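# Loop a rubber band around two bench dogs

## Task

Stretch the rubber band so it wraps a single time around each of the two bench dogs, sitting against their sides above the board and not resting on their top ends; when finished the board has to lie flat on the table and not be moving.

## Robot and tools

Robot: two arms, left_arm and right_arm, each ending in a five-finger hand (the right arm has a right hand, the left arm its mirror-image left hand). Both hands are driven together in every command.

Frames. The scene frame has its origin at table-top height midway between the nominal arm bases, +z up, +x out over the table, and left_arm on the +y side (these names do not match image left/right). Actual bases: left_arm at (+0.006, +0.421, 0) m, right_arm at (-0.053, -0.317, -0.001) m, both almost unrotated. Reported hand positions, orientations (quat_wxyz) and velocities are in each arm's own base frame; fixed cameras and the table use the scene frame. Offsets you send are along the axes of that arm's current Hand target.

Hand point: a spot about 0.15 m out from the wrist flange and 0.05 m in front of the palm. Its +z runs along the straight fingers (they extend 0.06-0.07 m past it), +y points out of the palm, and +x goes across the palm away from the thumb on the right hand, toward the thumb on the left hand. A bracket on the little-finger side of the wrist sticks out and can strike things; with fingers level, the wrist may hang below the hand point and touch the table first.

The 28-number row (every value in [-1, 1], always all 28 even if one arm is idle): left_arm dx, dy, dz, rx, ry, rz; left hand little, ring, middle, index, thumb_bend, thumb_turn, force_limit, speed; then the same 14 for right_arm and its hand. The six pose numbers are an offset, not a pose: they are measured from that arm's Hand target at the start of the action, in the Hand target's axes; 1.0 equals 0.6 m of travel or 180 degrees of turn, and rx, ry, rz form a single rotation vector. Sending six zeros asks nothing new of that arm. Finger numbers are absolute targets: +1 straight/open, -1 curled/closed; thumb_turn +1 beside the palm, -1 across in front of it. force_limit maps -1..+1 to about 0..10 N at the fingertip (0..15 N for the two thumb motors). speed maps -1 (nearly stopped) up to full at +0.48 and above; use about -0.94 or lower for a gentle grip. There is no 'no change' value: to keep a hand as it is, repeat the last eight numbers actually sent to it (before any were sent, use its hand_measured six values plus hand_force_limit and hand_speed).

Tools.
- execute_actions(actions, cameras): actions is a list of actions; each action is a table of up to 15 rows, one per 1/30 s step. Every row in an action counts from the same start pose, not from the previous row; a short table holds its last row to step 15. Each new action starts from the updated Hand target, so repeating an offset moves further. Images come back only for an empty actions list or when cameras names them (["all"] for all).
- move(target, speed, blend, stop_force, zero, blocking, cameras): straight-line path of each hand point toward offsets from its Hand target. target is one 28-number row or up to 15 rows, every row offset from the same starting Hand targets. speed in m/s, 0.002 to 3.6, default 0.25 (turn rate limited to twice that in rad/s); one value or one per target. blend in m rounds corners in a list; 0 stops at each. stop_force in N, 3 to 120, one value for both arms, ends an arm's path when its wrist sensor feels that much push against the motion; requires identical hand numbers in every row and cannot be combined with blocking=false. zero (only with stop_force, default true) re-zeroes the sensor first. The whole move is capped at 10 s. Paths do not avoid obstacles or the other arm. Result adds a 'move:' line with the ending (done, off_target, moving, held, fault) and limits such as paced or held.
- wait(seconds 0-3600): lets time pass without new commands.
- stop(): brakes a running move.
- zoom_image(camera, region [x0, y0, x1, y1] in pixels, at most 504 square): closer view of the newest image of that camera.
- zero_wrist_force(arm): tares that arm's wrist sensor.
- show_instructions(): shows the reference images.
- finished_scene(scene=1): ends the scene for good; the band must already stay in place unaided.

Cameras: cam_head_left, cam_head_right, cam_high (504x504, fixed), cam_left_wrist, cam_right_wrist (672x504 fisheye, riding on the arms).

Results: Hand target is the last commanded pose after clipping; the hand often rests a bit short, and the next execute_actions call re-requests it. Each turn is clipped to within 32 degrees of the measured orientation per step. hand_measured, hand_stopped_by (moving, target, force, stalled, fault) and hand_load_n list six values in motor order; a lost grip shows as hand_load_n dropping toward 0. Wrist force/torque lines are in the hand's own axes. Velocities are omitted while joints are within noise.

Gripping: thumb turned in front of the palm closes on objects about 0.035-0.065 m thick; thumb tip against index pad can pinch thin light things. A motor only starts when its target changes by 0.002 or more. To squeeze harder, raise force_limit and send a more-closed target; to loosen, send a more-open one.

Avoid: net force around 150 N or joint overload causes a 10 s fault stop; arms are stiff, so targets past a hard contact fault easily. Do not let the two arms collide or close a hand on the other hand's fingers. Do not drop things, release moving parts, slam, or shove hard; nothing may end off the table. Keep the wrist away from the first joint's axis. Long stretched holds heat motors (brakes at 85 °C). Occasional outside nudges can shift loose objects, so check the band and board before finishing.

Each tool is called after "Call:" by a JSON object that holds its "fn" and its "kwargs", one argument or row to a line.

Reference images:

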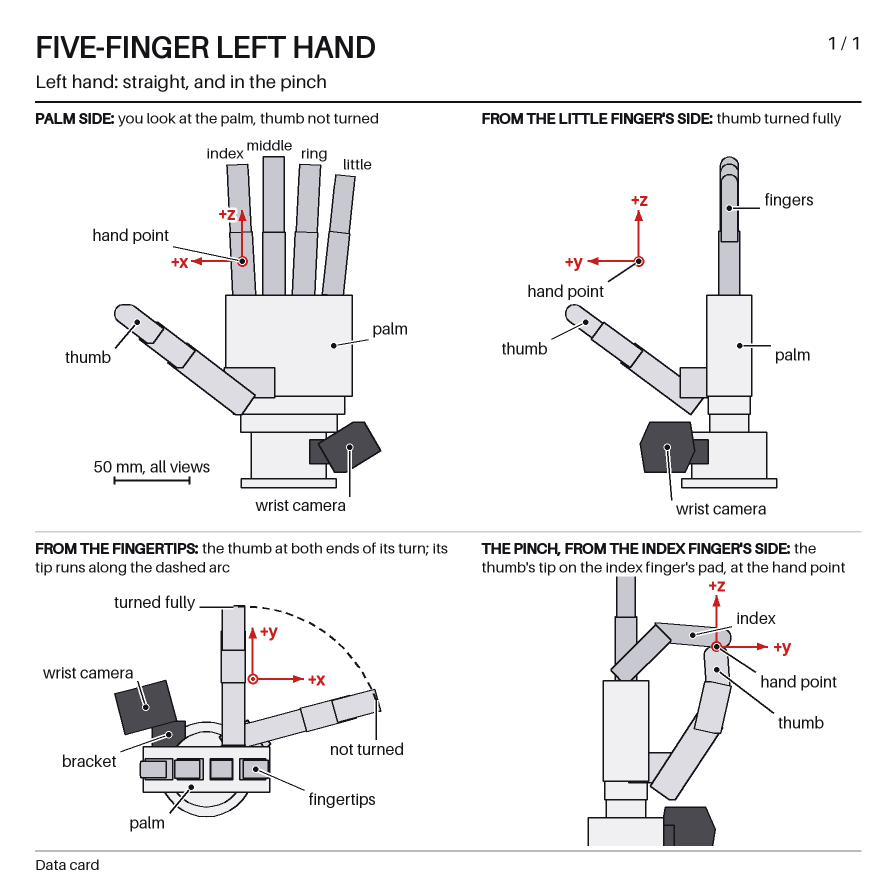

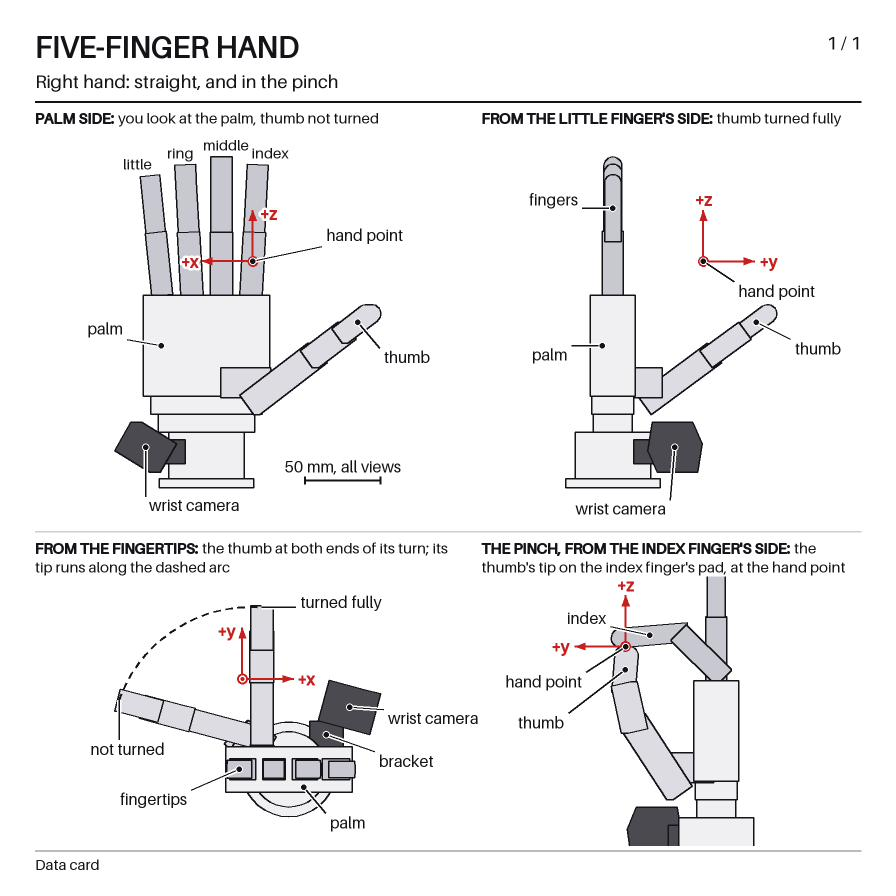

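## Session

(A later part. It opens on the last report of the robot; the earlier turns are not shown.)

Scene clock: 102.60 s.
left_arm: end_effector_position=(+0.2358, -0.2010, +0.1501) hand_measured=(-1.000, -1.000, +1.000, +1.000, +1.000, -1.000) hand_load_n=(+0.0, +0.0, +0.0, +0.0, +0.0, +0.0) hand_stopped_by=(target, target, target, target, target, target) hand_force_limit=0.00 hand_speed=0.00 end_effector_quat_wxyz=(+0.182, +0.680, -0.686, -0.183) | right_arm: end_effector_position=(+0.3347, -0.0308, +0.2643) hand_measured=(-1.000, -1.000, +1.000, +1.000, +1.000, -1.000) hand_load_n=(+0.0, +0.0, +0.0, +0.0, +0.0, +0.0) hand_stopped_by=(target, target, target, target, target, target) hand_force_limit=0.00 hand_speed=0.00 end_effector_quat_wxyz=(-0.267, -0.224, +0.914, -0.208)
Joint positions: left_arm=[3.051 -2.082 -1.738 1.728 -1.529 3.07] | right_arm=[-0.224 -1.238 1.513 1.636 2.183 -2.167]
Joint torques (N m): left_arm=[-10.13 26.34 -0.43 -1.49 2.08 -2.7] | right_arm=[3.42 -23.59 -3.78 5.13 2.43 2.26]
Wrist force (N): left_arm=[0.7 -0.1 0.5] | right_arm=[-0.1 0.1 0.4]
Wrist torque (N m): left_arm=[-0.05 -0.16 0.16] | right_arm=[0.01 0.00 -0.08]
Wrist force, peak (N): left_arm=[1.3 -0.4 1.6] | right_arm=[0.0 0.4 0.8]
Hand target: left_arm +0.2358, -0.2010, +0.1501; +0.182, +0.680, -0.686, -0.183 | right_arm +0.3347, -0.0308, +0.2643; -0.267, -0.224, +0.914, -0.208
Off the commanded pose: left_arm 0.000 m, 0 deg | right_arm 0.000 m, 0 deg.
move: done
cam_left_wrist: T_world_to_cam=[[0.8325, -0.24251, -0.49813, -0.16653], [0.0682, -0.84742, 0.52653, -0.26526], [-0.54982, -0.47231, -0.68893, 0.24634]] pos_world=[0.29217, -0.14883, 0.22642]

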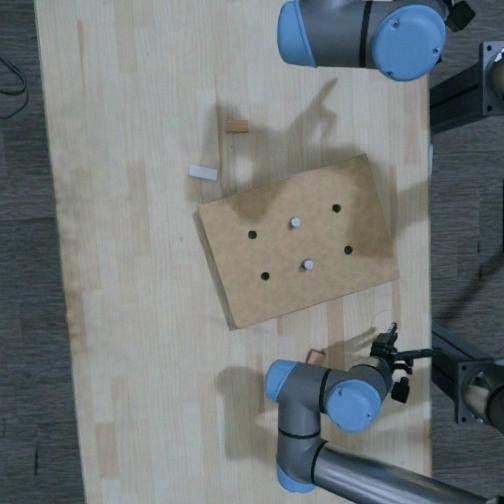

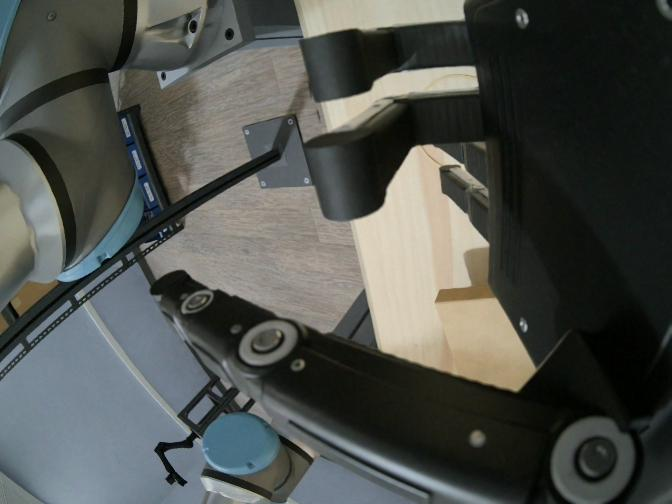

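Call:
{"fn": "zoom_image", "kwargs": {
  "camera": "cam_high",
  "region": [350, 280, 450, 380]
}}

Call:
{"fn": "zoom_image", "kwargs": {
  "camera": "cam_left_wrist",
  "region": [300, 0, 500, 250]
}}

Scaled by 5.040 from the camera's image (finer frame: 720x720).

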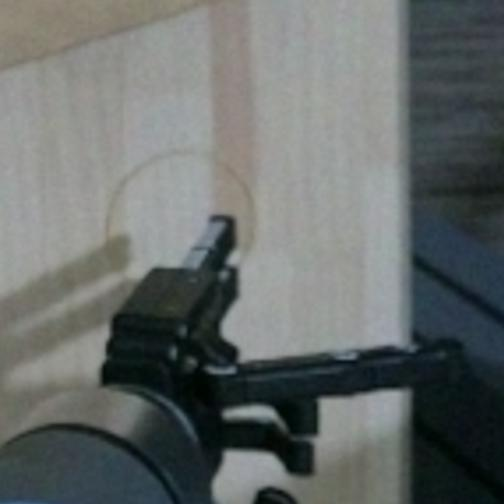

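Scaled by 2.016 from the camera's image (finer frame: 960x720).

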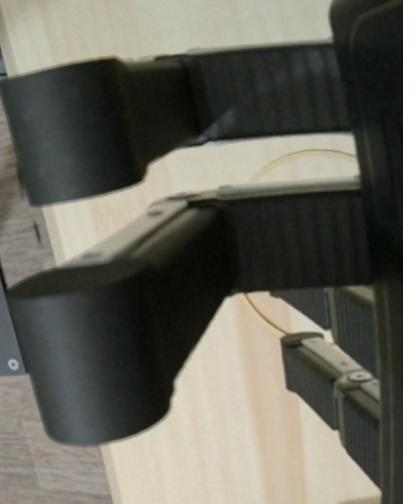

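Call:
{"fn": "move", "kwargs": {
  "target": [-0.0067,-0.0418,0.0625,0,0,0, -1,-1,1,1,1,-1,0,0, 0,0,0,0,0,0, -1,-1,1,1,1,-1,0,0],
  "cameras": ["cam_high","cam_left_wrist"],
  "speed": 0.1
}}

Call:
{"fn": "zoom_image", "kwargs": {
  "camera": "cam_high",
  "region": [350, 280, 450, 380]
}}

Scene clock: 105.80 s.
left_arm: end_effector_position=(+0.2388, -0.1971, +0.1051) hand_measured=(-1.000, -1.000, +1.000, +1.000, +1.000, -1.000) hand_load_n=(+0.0, +0.0, +0.0, +0.0, +0.0, +0.0) hand_stopped_by=(target, target, target, target, target, target) hand_force_limit=0.00 hand_speed=0.00 end_effector_quat_wxyz=(+0.182, +0.680, -0.686, -0.183) | right_arm: end_effector_position=(+0.3347, -0.0308, +0.2643) hand_measured=(-1.000, -1.000, +1.000, +1.000, +1.000, -1.000) hand_load_n=(+0.0, +0.0, +0.0, +0.0, +0.0, +0.5) hand_stopped_by=(target, target, target, target, target, target) hand_force_limit=0.00 hand_speed=0.00 end_effector_quat_wxyz=(-0.267, -0.224, +0.914, -0.208)
Joint positions: left_arm=[3.06 -2.156 -1.761 1.825 -1.534 3.078] | right_arm=[-0.224 -1.238 1.513 1.636 2.183 -2.167]
Joint torques (N m): left_arm=[8.85 26.82 -1.49 -1.43 -1.9 2.21] | right_arm=[2.52 -24.64 -5.26 5.12 2.38 2.42]
Wrist force (N): left_arm=[0.4 0.0 0.4] | right_arm=[-0.3 0.1 0.3]
Wrist torque (N m): left_arm=[-0.03 -0.10 0.03] | right_arm=[0.02 0.04 -0.09]
Wrist force, peak (N): left_arm=[0.6 -0.4 0.9] | right_arm=[0.1 0.3 0.7]
Hand target: left_arm +0.2388, -0.1971, +0.1051; +0.182, +0.680, -0.686, -0.183 | right_arm +0.3347, -0.0308, +0.2643; -0.267, -0.224, +0.914, -0.208
Off the commanded pose: left_arm 0.000 m, 0 deg | right_arm 0.000 m, 0 deg.
move: done
cam_left_wrist: T_world_to_cam=[[0.8325, -0.24251, -0.49813, -0.19058], [0.0682, -0.84742, 0.52653, -0.23847], [-0.54982, -0.47231, -0.68893, 0.21888]] pos_world=[0.29527, -0.14493, 0.18142]

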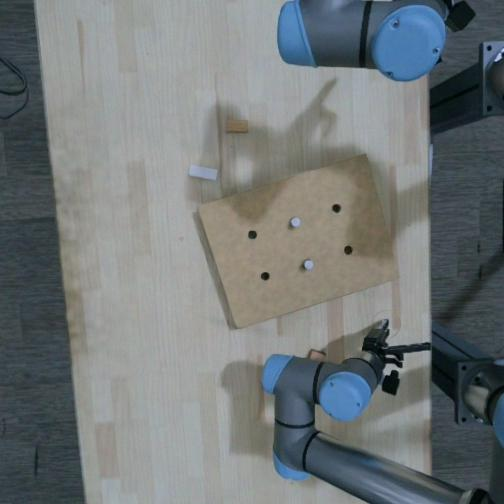

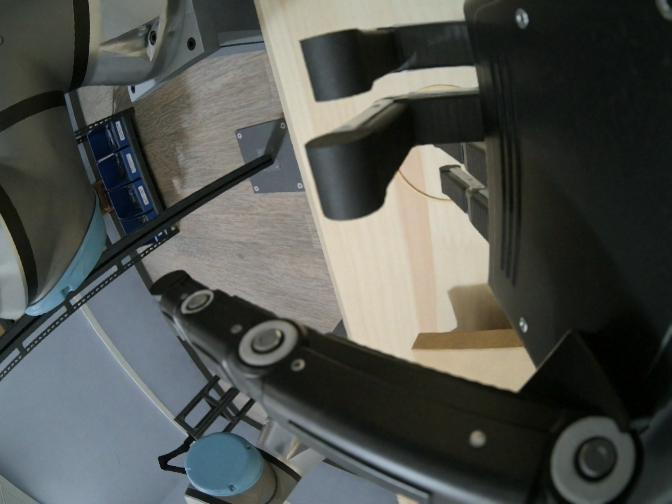

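Scaled by 5.040 from the camera's image (finer frame: 720x720).

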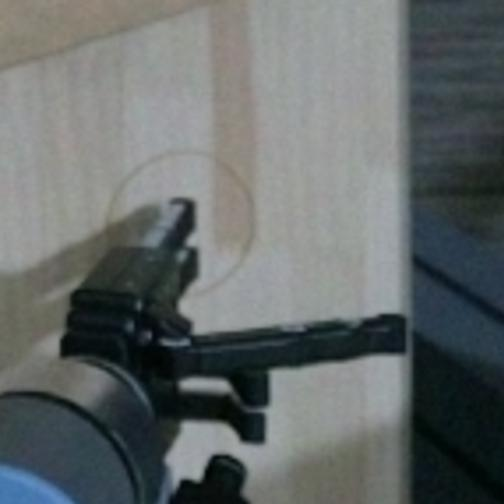

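Call:
{"fn": "zero_wrist_force", "kwargs": {
  "arm": "left_arm"
}}

Call:
{"fn": "move", "kwargs": {
  "target": [0,-0.025,0.0433,0,0,0, -1,-1,1,1,1,-1,0,0, 0,0,0,0,0,0, -1,-1,1,1,1,-1,0,0],
  "cameras": ["cam_high","cam_left_wrist"],
  "speed": 0.008,
  "stop_force": 3
}}

Call:
{"fn": "zoom_image", "kwargs": {
  "camera": "cam_high",
  "region": [350, 280, 450, 380]
}}

Wrist force sensor zeroed.

Scene clock: 109.17 s.
left_arm: end_effector_position=(+0.2388, -0.1971, +0.0912) hand_measured=(-1.000, -1.000, +1.000, +1.000, +1.000, -1.000) hand_load_n=(+0.0, +0.0, -0.5, +0.0, +0.0, +0.0) hand_stopped_by=(target, target, target, target, target, target) hand_force_limit=0.00 hand_speed=0.00 end_effector_quat_wxyz=(+0.182, +0.680, -0.686, -0.183) | right_arm: end_effector_position=(+0.3347, -0.0308, +0.2643) hand_measured=(-1.000, -1.000, +1.000, +1.000, +1.000, -1.000) hand_load_n=(+0.0, +0.0, +0.0, +0.0, +0.0, +0.0) hand_stopped_by=(target, target, target, target, target, target) hand_force_limit=0.00 hand_speed=0.00 end_effector_quat_wxyz=(-0.267, -0.224, +0.914, -0.208)
Joint positions: left_arm=[3.061 -2.18 -1.767 1.855 -1.534 3.078] | right_arm=[-0.224 -1.238 1.513 1.636 2.183 -2.167]
Joint torques (N m): left_arm=[7.26 46.55 16.88 -3.93 -1.84 2.26] | right_arm=[3.98 -23.92 -5.38 4.95 2.29 2.47]
Wrist force (N, zeroed by zero_wrist_force on left_arm): left_arm=[0.4 0.2 -4.7] | right_arm=[-0.1 -0.1 0.4]
Wrist torque (N m, zeroed by zero_wrist_force on left_arm): left_arm=[0.30 -0.13 0.02] | right_arm=[-0.02 0.01 -0.08]
Wrist force, peak (N, zeroed by zero_wrist_force on left_arm): left_arm=[0.4 0.8 -11.6] | right_arm=[-0.1 0.0 0.8]
Hand target: left_arm +0.2389, -0.1971, +0.0912; +0.182, +0.680, -0.686, -0.183 (not the last commanded pose) | right_arm +0.3347, -0.0308, +0.2643; -0.267, -0.224, +0.914, -0.208
Off the commanded pose: left_arm 0.016 m, 0 deg | right_arm 0.000 m, 0 deg.
move: contact (left_arm)
cam_left_wrist: T_world_to_cam=[[0.83242, -0.2425, -0.49827, -0.19751], [0.06829, -0.84741, 0.52652, -0.23113], [-0.54992, -0.47231, -0.68884, 0.20925]] pos_world=[0.29527, -0.14493, 0.16742]

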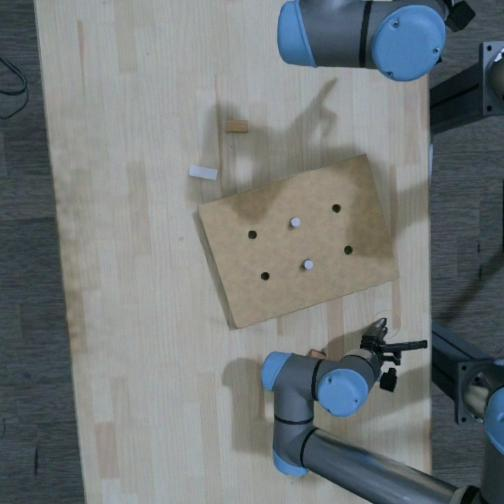

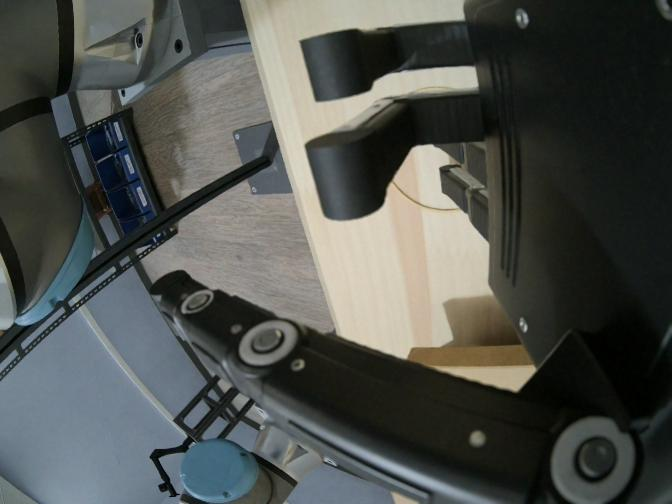

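Scaled by 5.040 from the camera's image (finer frame: 720x720).

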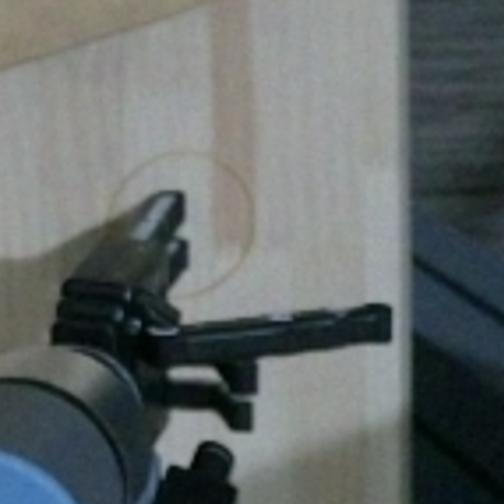

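Call:
{"fn": "move", "kwargs": {
  "target": [0,0.00025,-0.00043,0,0,0, -1,-1,1,1,1,-1,0,0, 0,0,0,0,0,0, -1,-1,1,1,1,-1,0,0],
  "speed": 0.01
}}

Scene clock: 110.13 s.
left_arm: end_effector_position=(+0.2389, -0.1971, +0.0915) hand_measured=(-1.000, -1.000, +1.000, +1.000, +1.000, -1.000) hand_load_n=(+0.0, +0.0, +0.0, +0.0, +0.0, +0.0) hand_stopped_by=(target, target, target, target, target, target) hand_force_limit=0.00 hand_speed=0.00 end_effector_quat_wxyz=(+0.182, +0.680, -0.686, -0.183) | right_arm: end_effector_position=(+0.3347, -0.0308, +0.2643) hand_measured=(-1.000, -1.000, +1.000, +1.000, +1.000, -1.000) hand_load_n=(+0.0, +0.0, +0.0, -0.5, +0.0, +0.0) hand_stopped_by=(target, target, target, target, target, target) hand_force_limit=0.00 hand_speed=0.00 end_effector_quat_wxyz=(-0.267, -0.224, +0.914, -0.208)
Joint positions: left_arm=[3.061 -2.179 -1.767 1.854 -1.534 3.078] | right_arm=[-0.224 -1.238 1.513 1.636 2.183 -2.167]
Joint torques (N m): left_arm=[6.62 47.64 20.02 -4.73 -1.78 2.5] | right_arm=[3.35 -25.68 -3.87 5.07 2.29 2.32]
Wrist force (N, zeroed by zero_wrist_force on left_arm): left_arm=[-0.1 0.1 -0.3] | right_arm=[-0.1 0.1 0.5]
Wrist torque (N m, zeroed by zero_wrist_force on left_arm): left_arm=[0.04 0.01 -0.01] | right_arm=[0.00 0.00 -0.08]
Wrist force, peak (N, zeroed by zero_wrist_force on left_arm): left_arm=[0.5 0.5 -5.4] | right_arm=[0.0 0.0 0.7]
Hand target: left_arm +0.2389, -0.1971, +0.0915; +0.182, +0.680, -0.686, -0.183 | right_arm +0.3347, -0.0308, +0.2643; -0.267, -0.224, +0.914, -0.208
Off the commanded pose: left_arm 0.000 m, 0 deg | right_arm 0.000 m, 0 deg.
move: done

Call:
{"fn": "move", "kwargs": {
  "target": [0.0005,0.0576,0.0335,0,0,0, -1,-1,1,1,1,-1,0,0, 0,0,0,0,0,0, -1,-1,1,1,1,-1,0,0],
  "speed": 0.03,
  "cameras": ["cam_high","cam_left_wrist"]
}}

Call:
{"fn": "zoom_image", "kwargs": {
  "camera": "cam_high",
  "region": [350, 280, 450, 380]
}}

Scene clock: 112.67 s.
left_arm: end_effector_position=(+0.1989, -0.1970, +0.0913) hand_measured=(-1.000, -1.000, +1.000, +1.000, +1.000, -1.000) hand_load_n=(+0.0, +0.0, -1.5, +0.0, +0.0, +0.0) hand_stopped_by=(target, target, target, target, target, target) hand_force_limit=0.00 hand_speed=0.00 end_effector_quat_wxyz=(+0.182, +0.680, -0.686, -0.183) | right_arm: end_effector_position=(+0.3347, -0.0308, +0.2643) hand_measured=(-1.000, -1.000, +1.000, +1.000, +1.000, -1.000) hand_load_n=(+0.0, +0.0, +0.0, +0.0, +0.0, +0.0) hand_stopped_by=(target, target, target, target, target, target) hand_force_limit=0.00 hand_speed=0.00 end_effector_quat_wxyz=(-0.267, -0.224, +0.914, -0.208)
Joint positions: left_arm=[3.052 -2.116 -1.886 1.911 -1.53 3.071] | right_arm=[-0.224 -1.238 1.513 1.636 2.183 -2.167]
Joint torques (N m): left_arm=[-12.35 43.84 -0.5 -0.31 2.79 -2.66] | right_arm=[3.08 -24.57 -4.35 4.93 2.39 2.34]
Wrist force (N, zeroed by zero_wrist_force on left_arm): left_arm=[-3.1 1.3 -5.1] | right_arm=[0.0 0.1 0.2]
Wrist torque (N m, zeroed by zero_wrist_force on left_arm): left_arm=[0.36 -0.12 -0.12] | right_arm=[0.02 0.01 -0.08]
Wrist force, peak (N, zeroed by zero_wrist_force on left_arm): left_arm=[-3.1 1.3 -5.1] | right_arm=[-0.2 0.2 0.7]
Hand target: left_arm +0.1989, -0.1970, +0.0913; +0.182, +0.680, -0.686, -0.183 | right_arm +0.3347, -0.0308, +0.2643; -0.267, -0.224, +0.914, -0.208
Off the commanded pose: left_arm 0.000 m, 0 deg | right_arm 0.000 m, 0 deg.
move: done
cam_left_wrist: T_world_to_cam=[[0.83248, -0.24252, -0.49815, -0.16426], [0.06815, -0.84746, 0.52647, -0.22833], [-0.54984, -0.47223, -0.68897, 0.18744]] pos_world=[0.25537, -0.14483, 0.16752]

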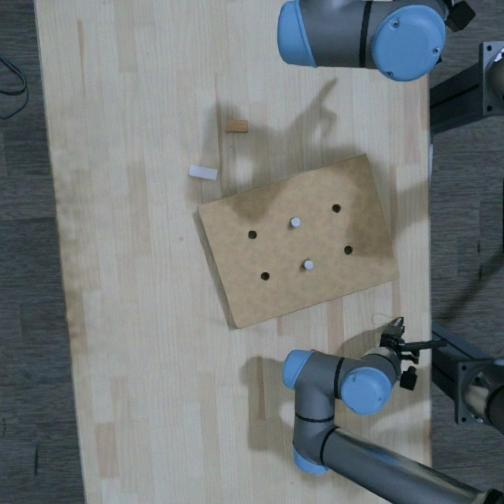

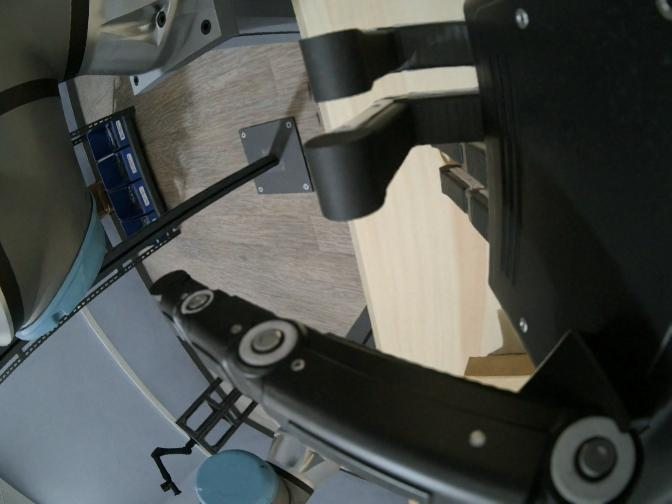

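Scaled by 5.040 from the camera's image (finer frame: 720x720).

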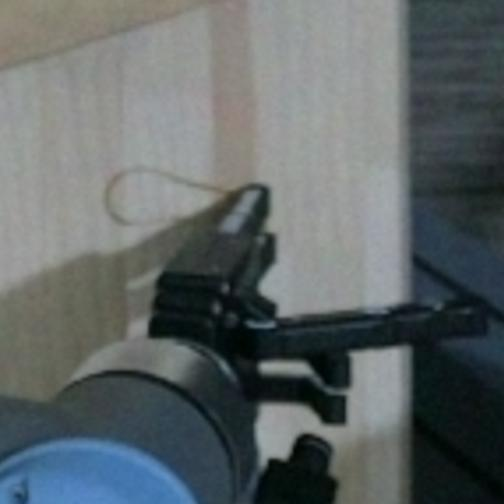

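Call:
{"fn": "execute_actions", "kwargs": {
  "actions": []
}}

Call:
{"fn": "zoom_image", "kwargs": {
  "camera": "cam_head_right",
  "region": [0, 400, 200, 504]
}}

Scene clock: 113.50 s.
left_arm: end_effector_position=(+0.1989, -0.1970, +0.0913) hand_measured=(-1.000, -1.000, +1.000, +1.000, +1.000, -1.000) hand_load_n=(+0.0, +0.0, -1.0, +0.0, +0.0, +0.0) hand_stopped_by=(target, target, target, target, target, target) hand_force_limit=0.00 hand_speed=0.00 end_effector_quat_wxyz=(+0.182, +0.680, -0.686, -0.183) | right_arm: end_effector_position=(+0.3347, -0.0308, +0.2643) hand_measured=(-1.000, -1.000, +1.000, +1.000, +1.000, -1.000) hand_load_n=(+0.0, +0.0, +0.0, +0.0, +0.0, +0.0) hand_stopped_by=(target, target, target, target, target, target) hand_force_limit=0.00 hand_speed=0.00 end_effector_quat_wxyz=(-0.267, -0.224, +0.914, -0.208)
Joint positions: left_arm=[3.052 -2.116 -1.886 1.911 -1.53 3.071] | right_arm=[-0.224 -1.238 1.513 1.636 2.183 -2.167]
Joint velocities: within noise
Joint torques (N m): left_arm=[-12.3 43.25 -2.58 -0.44 2.55 -2.42] | right_arm=[2.42 -24.04 -4.75 5.27 2.48 2.43]
Wrist force (N, zeroed by zero_wrist_force on left_arm): left_arm=[-3.5 1.3 -4.9] | right_arm=[0.0 -0.1 0.3]
Wrist torque (N m, zeroed by zero_wrist_force on left_arm): left_arm=[0.39 -0.09 -0.16] | right_arm=[-0.02 -0.01 -0.08]
Wrist force, peak (N, zeroed by zero_wrist_force on left_arm): left_arm=[-3.6 1.2 -5.2] | right_arm=[0.1 0.2 0.7]
Hand target: left_arm +0.1989, -0.1970, +0.0913; +0.182, +0.680, -0.686, -0.183 | right_arm +0.3347, -0.0308, +0.2643; -0.267, -0.224, +0.914, -0.208
Off the commanded pose: left_arm 0.000 m, 0 deg | right_arm 0.000 m, 0 deg.
camera_calibration:
cam_left_wrist: T_world_to_cam=[[0.8325, -0.24251, -0.49813, -0.16418], [0.0682, -0.84742, 0.52653, -0.22834], [-0.54982, -0.47231, -0.68893, 0.18736]] pos_world=[0.25527, -0.14483, 0.16752]
cam_right_wrist: T_world_to_cam=[[-0.68588, 0.71889, -0.11301, 0.28693], [0.72769, 0.67627, -0.11455, -0.1939], [-0.00592, -0.16081, -0.98697, 0.37235]] pos_world=[0.3401, -0.01526, 0.37772]

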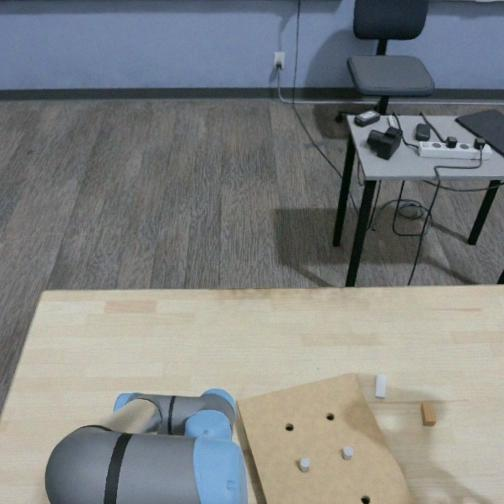

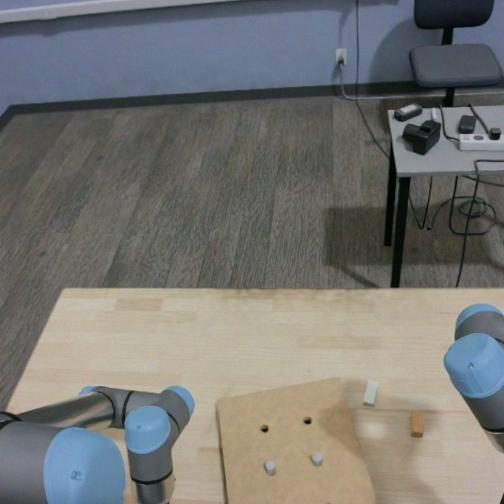

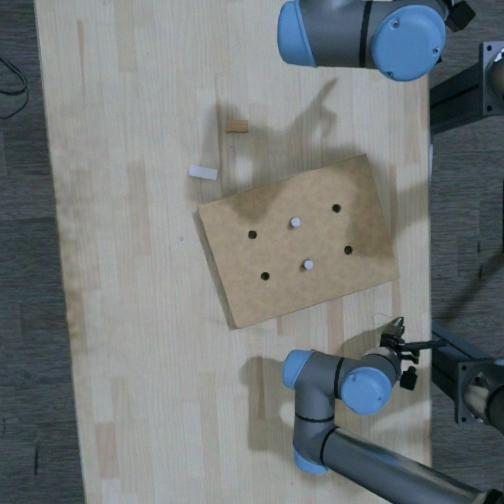

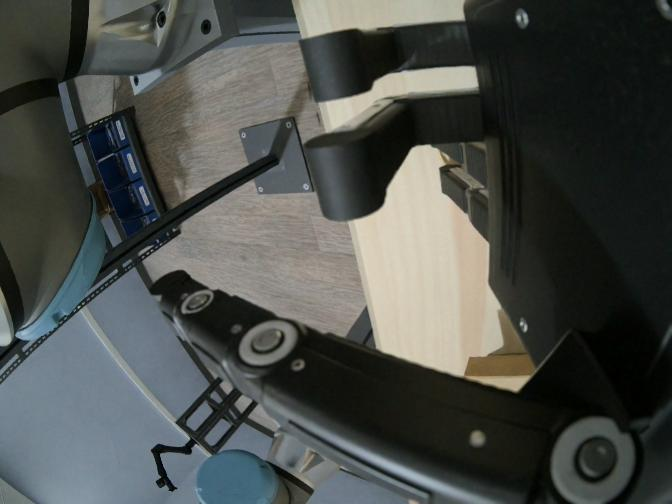

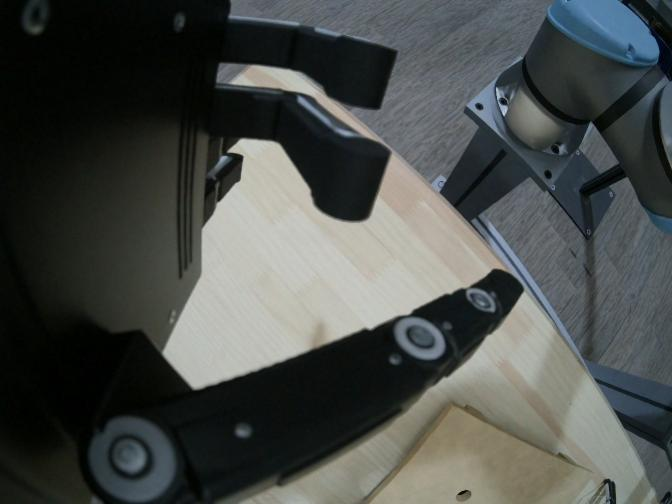

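Scaled by 2.520 from the camera's image (finer frame: 720x720).

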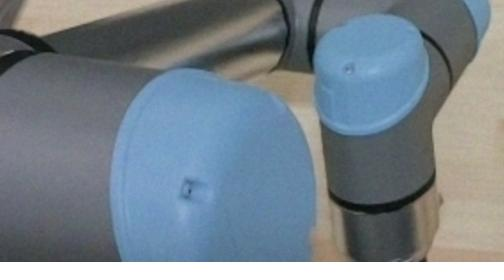

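Call:
{"fn": "zoom_image", "kwargs": {
  "camera": "cam_high",
  "region": [366, 308, 412, 354]
}}

Scaled by 10.957 from the camera's image (finer frame: 720x720).

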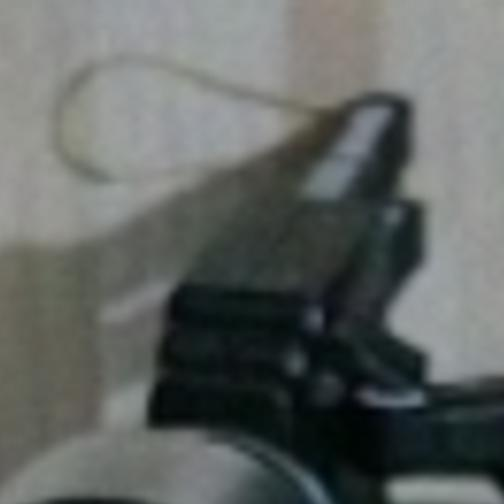

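Call:
{"fn": "move", "kwargs": {
  "target": [0,0.0125,-0.02165,0,0,0, -1,-1,1,1,1,-1,0,0, 0,0,0,0,0,0, -1,-1,1,1,1,-1,0,0],
  "speed": 0.02,
  "cameras": ["cam_high"]
}}

Call:
{"fn": "zoom_image", "kwargs": {
  "camera": "cam_high",
  "region": [366, 308, 412, 354]
}}

Scene clock: 117.40 s.
left_arm: end_effector_position=(+0.1989, -0.1971, +0.1062) hand_measured=(-1.000, -1.000, +1.000, +1.000, +1.000, -1.000) hand_load_n=(+0.0, +0.0, +0.0, +0.0, +0.0, +0.0) hand_stopped_by=(target, target, target, target, target, target) hand_force_limit=0.00 hand_speed=0.00 end_effector_quat_wxyz=(+0.182, +0.680, -0.686, -0.183) | right_arm: end_effector_position=(+0.3347, -0.0308, +0.2643) hand_measured=(-1.000, -1.000, +1.000, +1.000, +1.000, -1.000) hand_load_n=(+0.0, +0.0, +0.0, +0.0, +0.0, +0.5) hand_stopped_by=(target, target, target, target, target, target) hand_force_limit=0.00 hand_speed=0.00 end_effector_quat_wxyz=(-0.267, -0.224, +0.914, -0.208)
Joint positions: left_arm=[3.052 -2.088 -1.88 1.876 -1.53 3.071] | right_arm=[-0.224 -1.238 1.513 1.636 2.183 -2.167]
Joint torques (N m): left_arm=[-6.6 43.92 20.65 -4.81 -1.35 -2.42] | right_arm=[3.72 -24.84 -4 5.13 2.48 2.34]
Wrist force (N, zeroed by zero_wrist_force on left_arm): left_arm=[-0.1 0.3 0.2] | right_arm=[0.2 0.1 0.6]
Wrist torque (N m, zeroed by zero_wrist_force on left_arm): left_arm=[0.02 0.01 0.09] | right_arm=[0.00 -0.03 -0.06]
Wrist force, peak (N, zeroed by zero_wrist_force on left_arm): left_arm=[-3.6 1.3 -5.3] | right_arm=[0.1 0.3 0.7]
Hand target: left_arm +0.1989, -0.1970, +0.1063; +0.182, +0.680, -0.686, -0.183 | right_arm +0.3347, -0.0308, +0.2643; -0.267, -0.224, +0.914, -0.208
Off the commanded pose: left_arm 0.000 m, 0 deg | right_arm 0.000 m, 0 deg.
move: done

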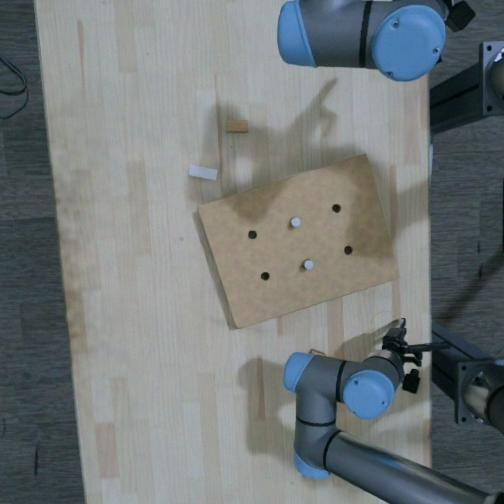

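Scaled by 10.957 from the camera's image (finer frame: 720x720).

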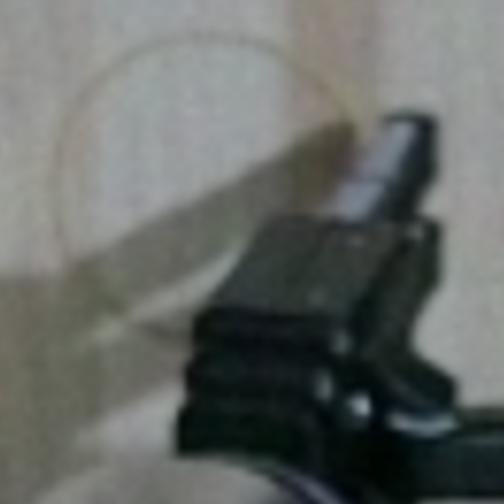

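Call:
{"fn": "move", "kwargs": {
  "target": [
    [0,0.0283,-0.0491,0,0,0, -1,-1,1,1,1,-1,0,0, 0,0,0,0,0,0, -1,-1,1,1,1,-1,0,0],
    [0.0225,-0.095,-0.1202,0,0,0, -1,1,-1,1,1,-1,0,0, 0,0,0,0,0,0, -1,-1,1,1,1,-1,0,0],
    [0.0225,-0.1328,-0.055,0,0,0, -1,1,-1,1,1,-1,0,0, 0,0,0,0,0,0, -1,-1,1,1,1,-1,0,0]
  ],
  "speed": 0.12,
  "cameras": ["cam_high","cam_left_wrist"]
}}

Call:
{"fn": "zoom_image", "kwargs": {
  "camera": "cam_high",
  "region": [340, 290, 440, 390]
}}

Scene clock: 125.83 s.
left_arm: end_effector_position=(+0.2843, -0.2112, +0.0952) hand_measured=(-1.000, +1.000, -1.000, +1.000, +1.000, -1.000) hand_load_n=(+0.0, +0.0, +0.0, +0.0, +0.0, +0.0) hand_stopped_by=(target, target, target, target, target, target) hand_force_limit=0.00 hand_speed=0.00 end_effector_quat_wxyz=(+0.182, +0.680, -0.686, -0.183) | right_arm: end_effector_position=(+0.3347, -0.0308, +0.2643) hand_measured=(-1.000, -1.000, +1.000, +1.000, +1.000, -1.000) hand_load_n=(+0.0, +0.0, +0.0, +0.0, +0.0, +0.0) hand_stopped_by=(target, target, target, target, target, target) hand_force_limit=0.00 hand_speed=0.00 end_effector_quat_wxyz=(-0.267, -0.224, +0.914, -0.208)
Joint positions: left_arm=[3.039 -2.257 -1.604 1.771 -1.523 3.059] | right_arm=[-0.224 -1.238 1.513 1.636 2.183 -2.167]
Joint torques (N m): left_arm=[-3.57 30.98 -0.57 -1.13 0.24 -1.4] | right_arm=[4.64 -24.08 -4.76 5.15 2.61 2.18]
Wrist force (N, zeroed by zero_wrist_force on left_arm): left_arm=[0.2 0.0 0.1] | right_arm=[0.0 0.2 0.7]
Wrist torque (N m, zeroed by zero_wrist_force on left_arm): left_arm=[0.00 -0.02 0.11] | right_arm=[0.01 -0.02 -0.06]
Wrist force, peak (N, zeroed by zero_wrist_force on left_arm): left_arm=[0.1 -0.4 0.9] | right_arm=[-0.2 0.4 0.7]
Hand target: left_arm +0.2843, -0.2112, +0.0951; +0.182, +0.680, -0.686, -0.183 | right_arm +0.3347, -0.0308, +0.2643; -0.267, -0.224, +0.914, -0.208
Off the commanded pose: left_arm 0.000 m, 0 deg | right_arm 0.000 m, 0 deg.
move: done
cam_left_wrist: T_world_to_cam=[[0.83248, -0.24252, -0.49815, -0.23672], [0.06815, -0.84746, 0.52647, -0.24829], [-0.54984, -0.47223, -0.68897, 0.23039]] pos_world=[0.34067, -0.15903, 0.17152]

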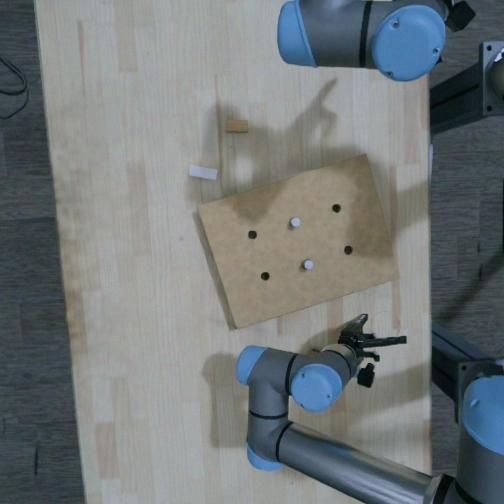

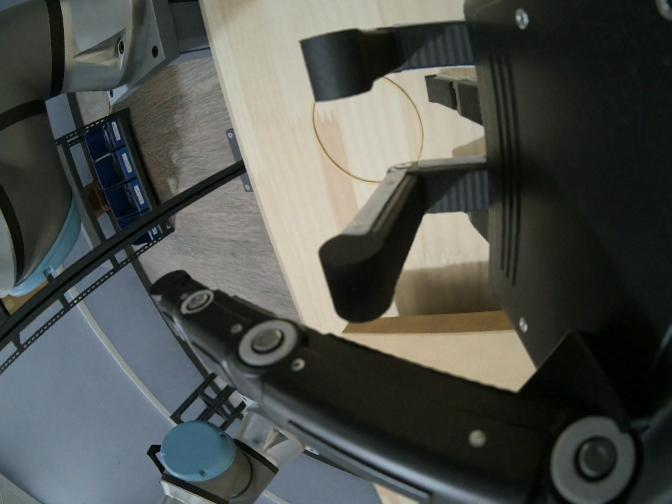

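Scaled by 5.040 from the camera's image (finer frame: 720x720).

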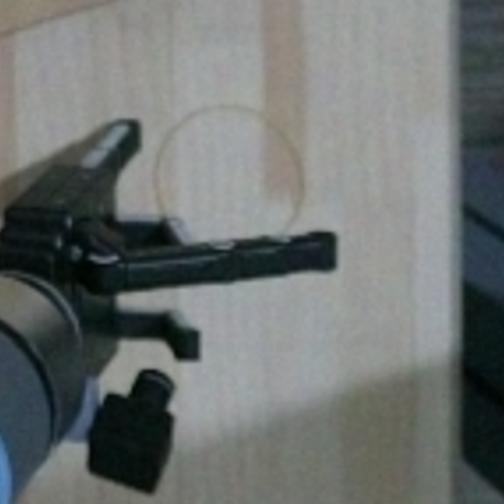

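Call:
{"fn": "zero_wrist_force", "kwargs": {
  "arm": "left_arm"
}}

Call:
{"fn": "move", "kwargs": {
  "target": [0,-0.0167,0.0289,0,0,0, -1,1,-1,1,1,1,0,0, 0,0,0,0,0,0, -1,-1,1,1,1,-1,0,0],
  "speed": 0.006,
  "stop_force": 3,
  "cameras": ["cam_high","cam_left_wrist"]
}}

Call:
{"fn": "zoom_image", "kwargs": {
  "camera": "cam_high",
  "region": [340, 290, 440, 390]
}}

Wrist force sensor zeroed.

Scene clock: 132.50 s.
left_arm: end_effector_position=(+0.2843, -0.2112, +0.0871) hand_measured=(-1.000, +1.000, -1.000, +1.000, +1.000, +1.000) hand_load_n=(+0.0, +0.0, +0.0, +0.0, +0.0, +0.0) hand_stopped_by=(target, target, target, target, target, target) hand_force_limit=0.00 hand_speed=0.00 end_effector_quat_wxyz=(+0.182, +0.680, -0.686, -0.183) | right_arm: end_effector_position=(+0.3347, -0.0308, +0.2643) hand_measured=(-1.000, -1.000, +1.000, +1.000, +1.000, -1.000) hand_load_n=(+0.0, +0.0, +0.0, +0.0, +0.0, +0.0) hand_stopped_by=(target, target, target, target, target, target) hand_force_limit=0.00 hand_speed=0.00 end_effector_quat_wxyz=(-0.267, -0.224, +0.914, -0.208)
Joint positions: left_arm=[3.039 -2.27 -1.608 1.787 -1.523 3.059] | right_arm=[-0.224 -1.238 1.513 1.636 2.183 -2.167]
Joint torques (N m): left_arm=[7.6 50.63 14.6 -4.06 1.64 0.91] | right_arm=[3.99 -25.52 -4.86 4.98 2.33 2.13]
Wrist force (N, zeroed by zero_wrist_force on left_arm): left_arm=[-0.2 0.5 -4.3] | right_arm=[0.1 0.2 0.7]
Wrist torque (N m, zeroed by zero_wrist_force on left_arm): left_arm=[0.28 -0.08 -0.03] | right_arm=[0.01 -0.02 -0.07]
Wrist force, peak (N, zeroed by zero_wrist_force on left_arm): left_arm=[-0.1 0.7 -8.8] | right_arm=[0.2 0.5 0.7]
Hand target: left_arm +0.2843, -0.2112, +0.0871; +0.182, +0.680, -0.686, -0.183 (not the last commanded pose) | right_arm +0.3347, -0.0308, +0.2643; -0.267, -0.224, +0.914, -0.208
Off the commanded pose: left_arm 0.012 m, 0 deg | right_arm 0.000 m, 0 deg.
move: contact (left_arm)
cam_left_wrist: T_world_to_cam=[[0.83242, -0.2425, -0.49827, -0.24076], [0.06829, -0.84741, 0.52652, -0.24402], [-0.54992, -0.47231, -0.68884, 0.22473]] pos_world=[0.34067, -0.15903, 0.16332]

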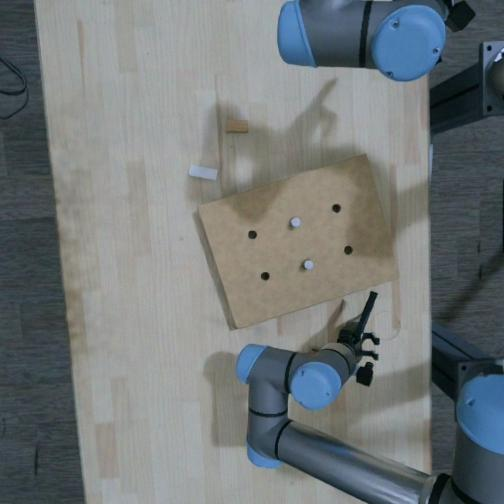

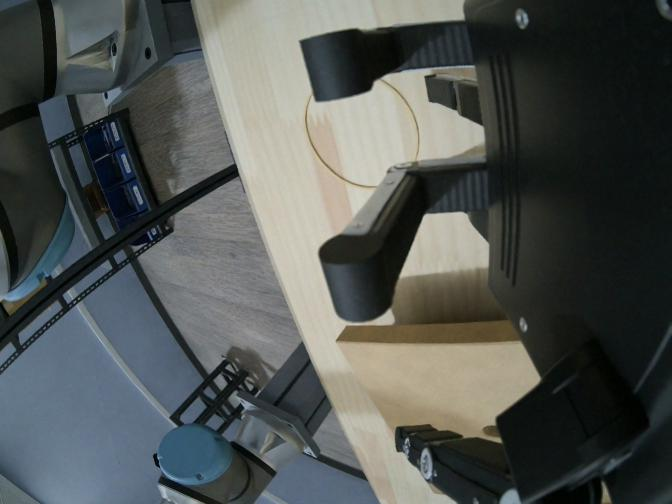

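Scaled by 5.040 from the camera's image (finer frame: 720x720).

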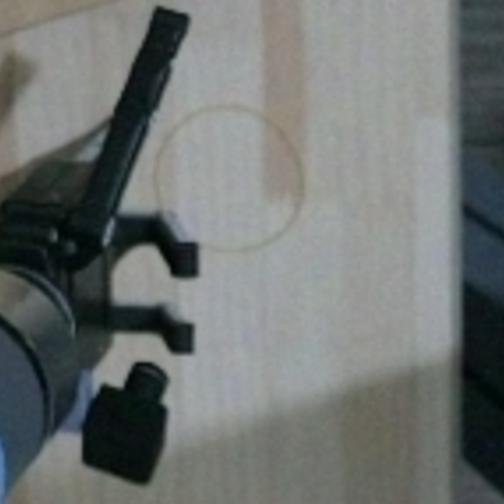

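Call:
{"fn": "move", "kwargs": {
  "target": [0.0004,0.0436,0.0246,0,0,0, -1,1,-1,1,1,1,0,0, 0,0,0,0,0,0, -1,-1,1,1,1,-1,0,0],
  "speed": 0.03,
  "cameras": ["cam_high","cam_left_wrist"]
}}

Call:
{"fn": "zoom_image", "kwargs": {
  "camera": "cam_high",
  "region": [340, 290, 440, 390]
}}

Scene clock: 134.57 s.
left_arm: end_effector_position=(+0.2543, -0.2112, +0.0873) hand_measured=(-1.000, +1.000, -1.000, +1.000, +1.000, +1.000) hand_load_n=(+0.0, -0.5, +0.0, +0.0, +0.0, +0.0) hand_stopped_by=(target, target, target, target, target, target) hand_force_limit=0.00 hand_speed=0.00 end_effector_quat_wxyz=(+0.182, +0.680, -0.686, -0.183) | right_arm: end_effector_position=(+0.3347, -0.0308, +0.2643) hand_measured=(-1.000, -1.000, +1.000, +1.000, +1.000, -1.000) hand_load_n=(+0.0, +0.0, +0.0, +0.0, +0.0, +0.5) hand_stopped_by=(target, target, target, target, target, target) hand_force_limit=0.00 hand_speed=0.00 end_effector_quat_wxyz=(-0.267, -0.224, +0.914, -0.208)
Joint positions: left_arm=[3.032 -2.22 -1.703 1.833 -1.52 3.053] | right_arm=[-0.224 -1.238 1.513 1.636 2.183 -2.167]
Joint torques (N m): left_arm=[-11.22 45.95 -4.12 0.2 1.74 -2.67] | right_arm=[3.48 -24.27 -3.96 5.2 2.37 2.18]
Wrist force (N, zeroed by zero_wrist_force on left_arm): left_arm=[0.6 0.8 -9.8] | right_arm=[0.0 0.2 0.5]
Wrist torque (N m, zeroed by zero_wrist_force on left_arm): left_arm=[0.64 -0.23 0.02] | right_arm=[0.03 -0.01 -0.07]
Wrist force, peak (N, zeroed by zero_wrist_force on left_arm): left_arm=[0.6 1.2 -10.2] | right_arm=[0.1 -0.1 0.8]
Hand target: left_arm +0.2543, -0.2112, +0.0873; +0.182, +0.680, -0.686, -0.183 | right_arm +0.3347, -0.0308, +0.2643; -0.267, -0.224, +0.914, -0.208
Off the commanded pose: left_arm 0.000 m, 0 deg | right_arm 0.000 m, 0 deg.
move: done
cam_left_wrist: T_world_to_cam=[[0.83249, -0.24244, -0.49818, -0.21567], [0.06827, -0.84744, 0.52649, -0.24212], [-0.54982, -0.47231, -0.68893, 0.20843]] pos_world=[0.31067, -0.15903, 0.16362]

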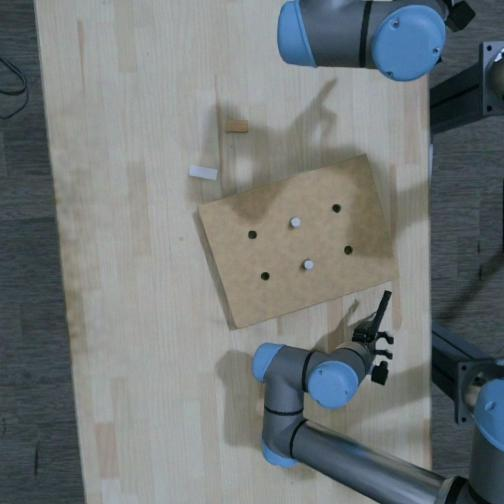

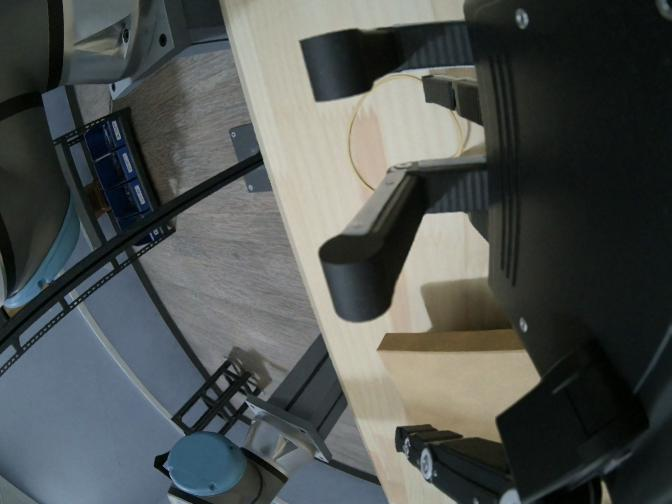

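Scaled by 5.040 from the camera's image (finer frame: 720x720).

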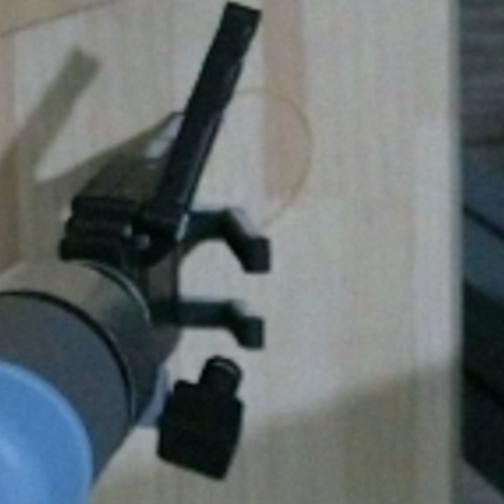

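Call:
{"fn": "move", "kwargs": {
  "target": [0,0.0003,-0.0006,0,0,0, -1,1,-1,1,1,1,0,0, 0,0,0,0,0,0, -1,-1,1,1,1,-1,0,0],
  "speed": 0.01
}}

Call:
{"fn": "zoom_image", "kwargs": {
  "camera": "cam_left_wrist",
  "region": [330, 50, 500, 220]
}}

Scene clock: 136.43 s.
left_arm: end_effector_position=(+0.2542, -0.2112, +0.0877) hand_measured=(-1.000, +1.000, -1.000, +1.000, +1.000, +1.000) hand_load_n=(+0.0, +0.0, +0.0, +0.0, +0.0, +0.0) hand_stopped_by=(target, target, target, target, target, target) hand_force_limit=0.00 hand_speed=0.00 end_effector_quat_wxyz=(+0.182, +0.680, -0.686, -0.183) | right_arm: end_effector_position=(+0.3347, -0.0308, +0.2643) hand_measured=(-1.000, -1.000, +1.000, +1.000, +1.000, -1.000) hand_load_n=(+0.0, +0.0, +0.0, +0.0, +0.0, +0.0) hand_stopped_by=(target, target, target, target, target, target) hand_force_limit=0.00 hand_speed=0.00 end_effector_quat_wxyz=(-0.267, -0.224, +0.914, -0.208)
Joint positions: left_arm=[3.032 -2.22 -1.703 1.832 -1.52 3.053] | right_arm=[-0.224 -1.238 1.513 1.636 2.183 -2.167]
Joint torques (N m): left_arm=[-10.49 47.58 18.44 -3.84 1.69 -2.44] | right_arm=[3.18 -23.77 -5.23 5.02 2.43 2.12]
Wrist force (N, zeroed by zero_wrist_force on left_arm): left_arm=[-0.7 0.5 -6.3] | right_arm=[-0.2 0.2 0.7]
Wrist torque (N m, zeroed by zero_wrist_force on left_arm): left_arm=[0.42 -0.07 -0.06] | right_arm=[0.01 0.01 -0.08]
Wrist force, peak (N, zeroed by zero_wrist_force on left_arm): left_arm=[0.6 0.8 -10.9] | right_arm=[0.1 0.2 0.7]
Hand target: left_arm +0.2543, -0.2112, +0.0877; +0.182, +0.680, -0.686, -0.183 | right_arm +0.3347, -0.0308, +0.2643; -0.267, -0.224, +0.914, -0.208
Off the commanded pose: left_arm 0.000 m, 0 deg | right_arm 0.000 m, 0 deg.
move: done

Scaled by 2.965 from the camera's image (finer frame: 960x720).
This view is cut from an older image: the scene may have changed since it was taken.

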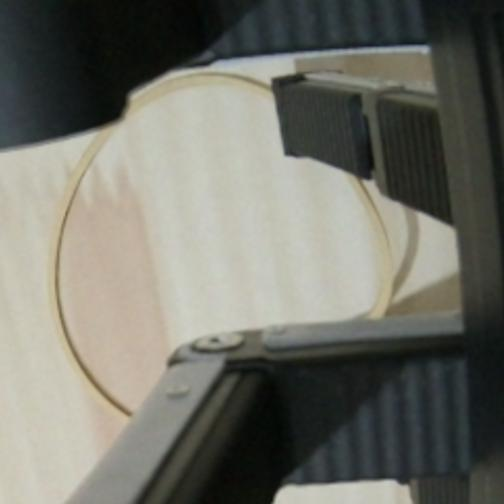

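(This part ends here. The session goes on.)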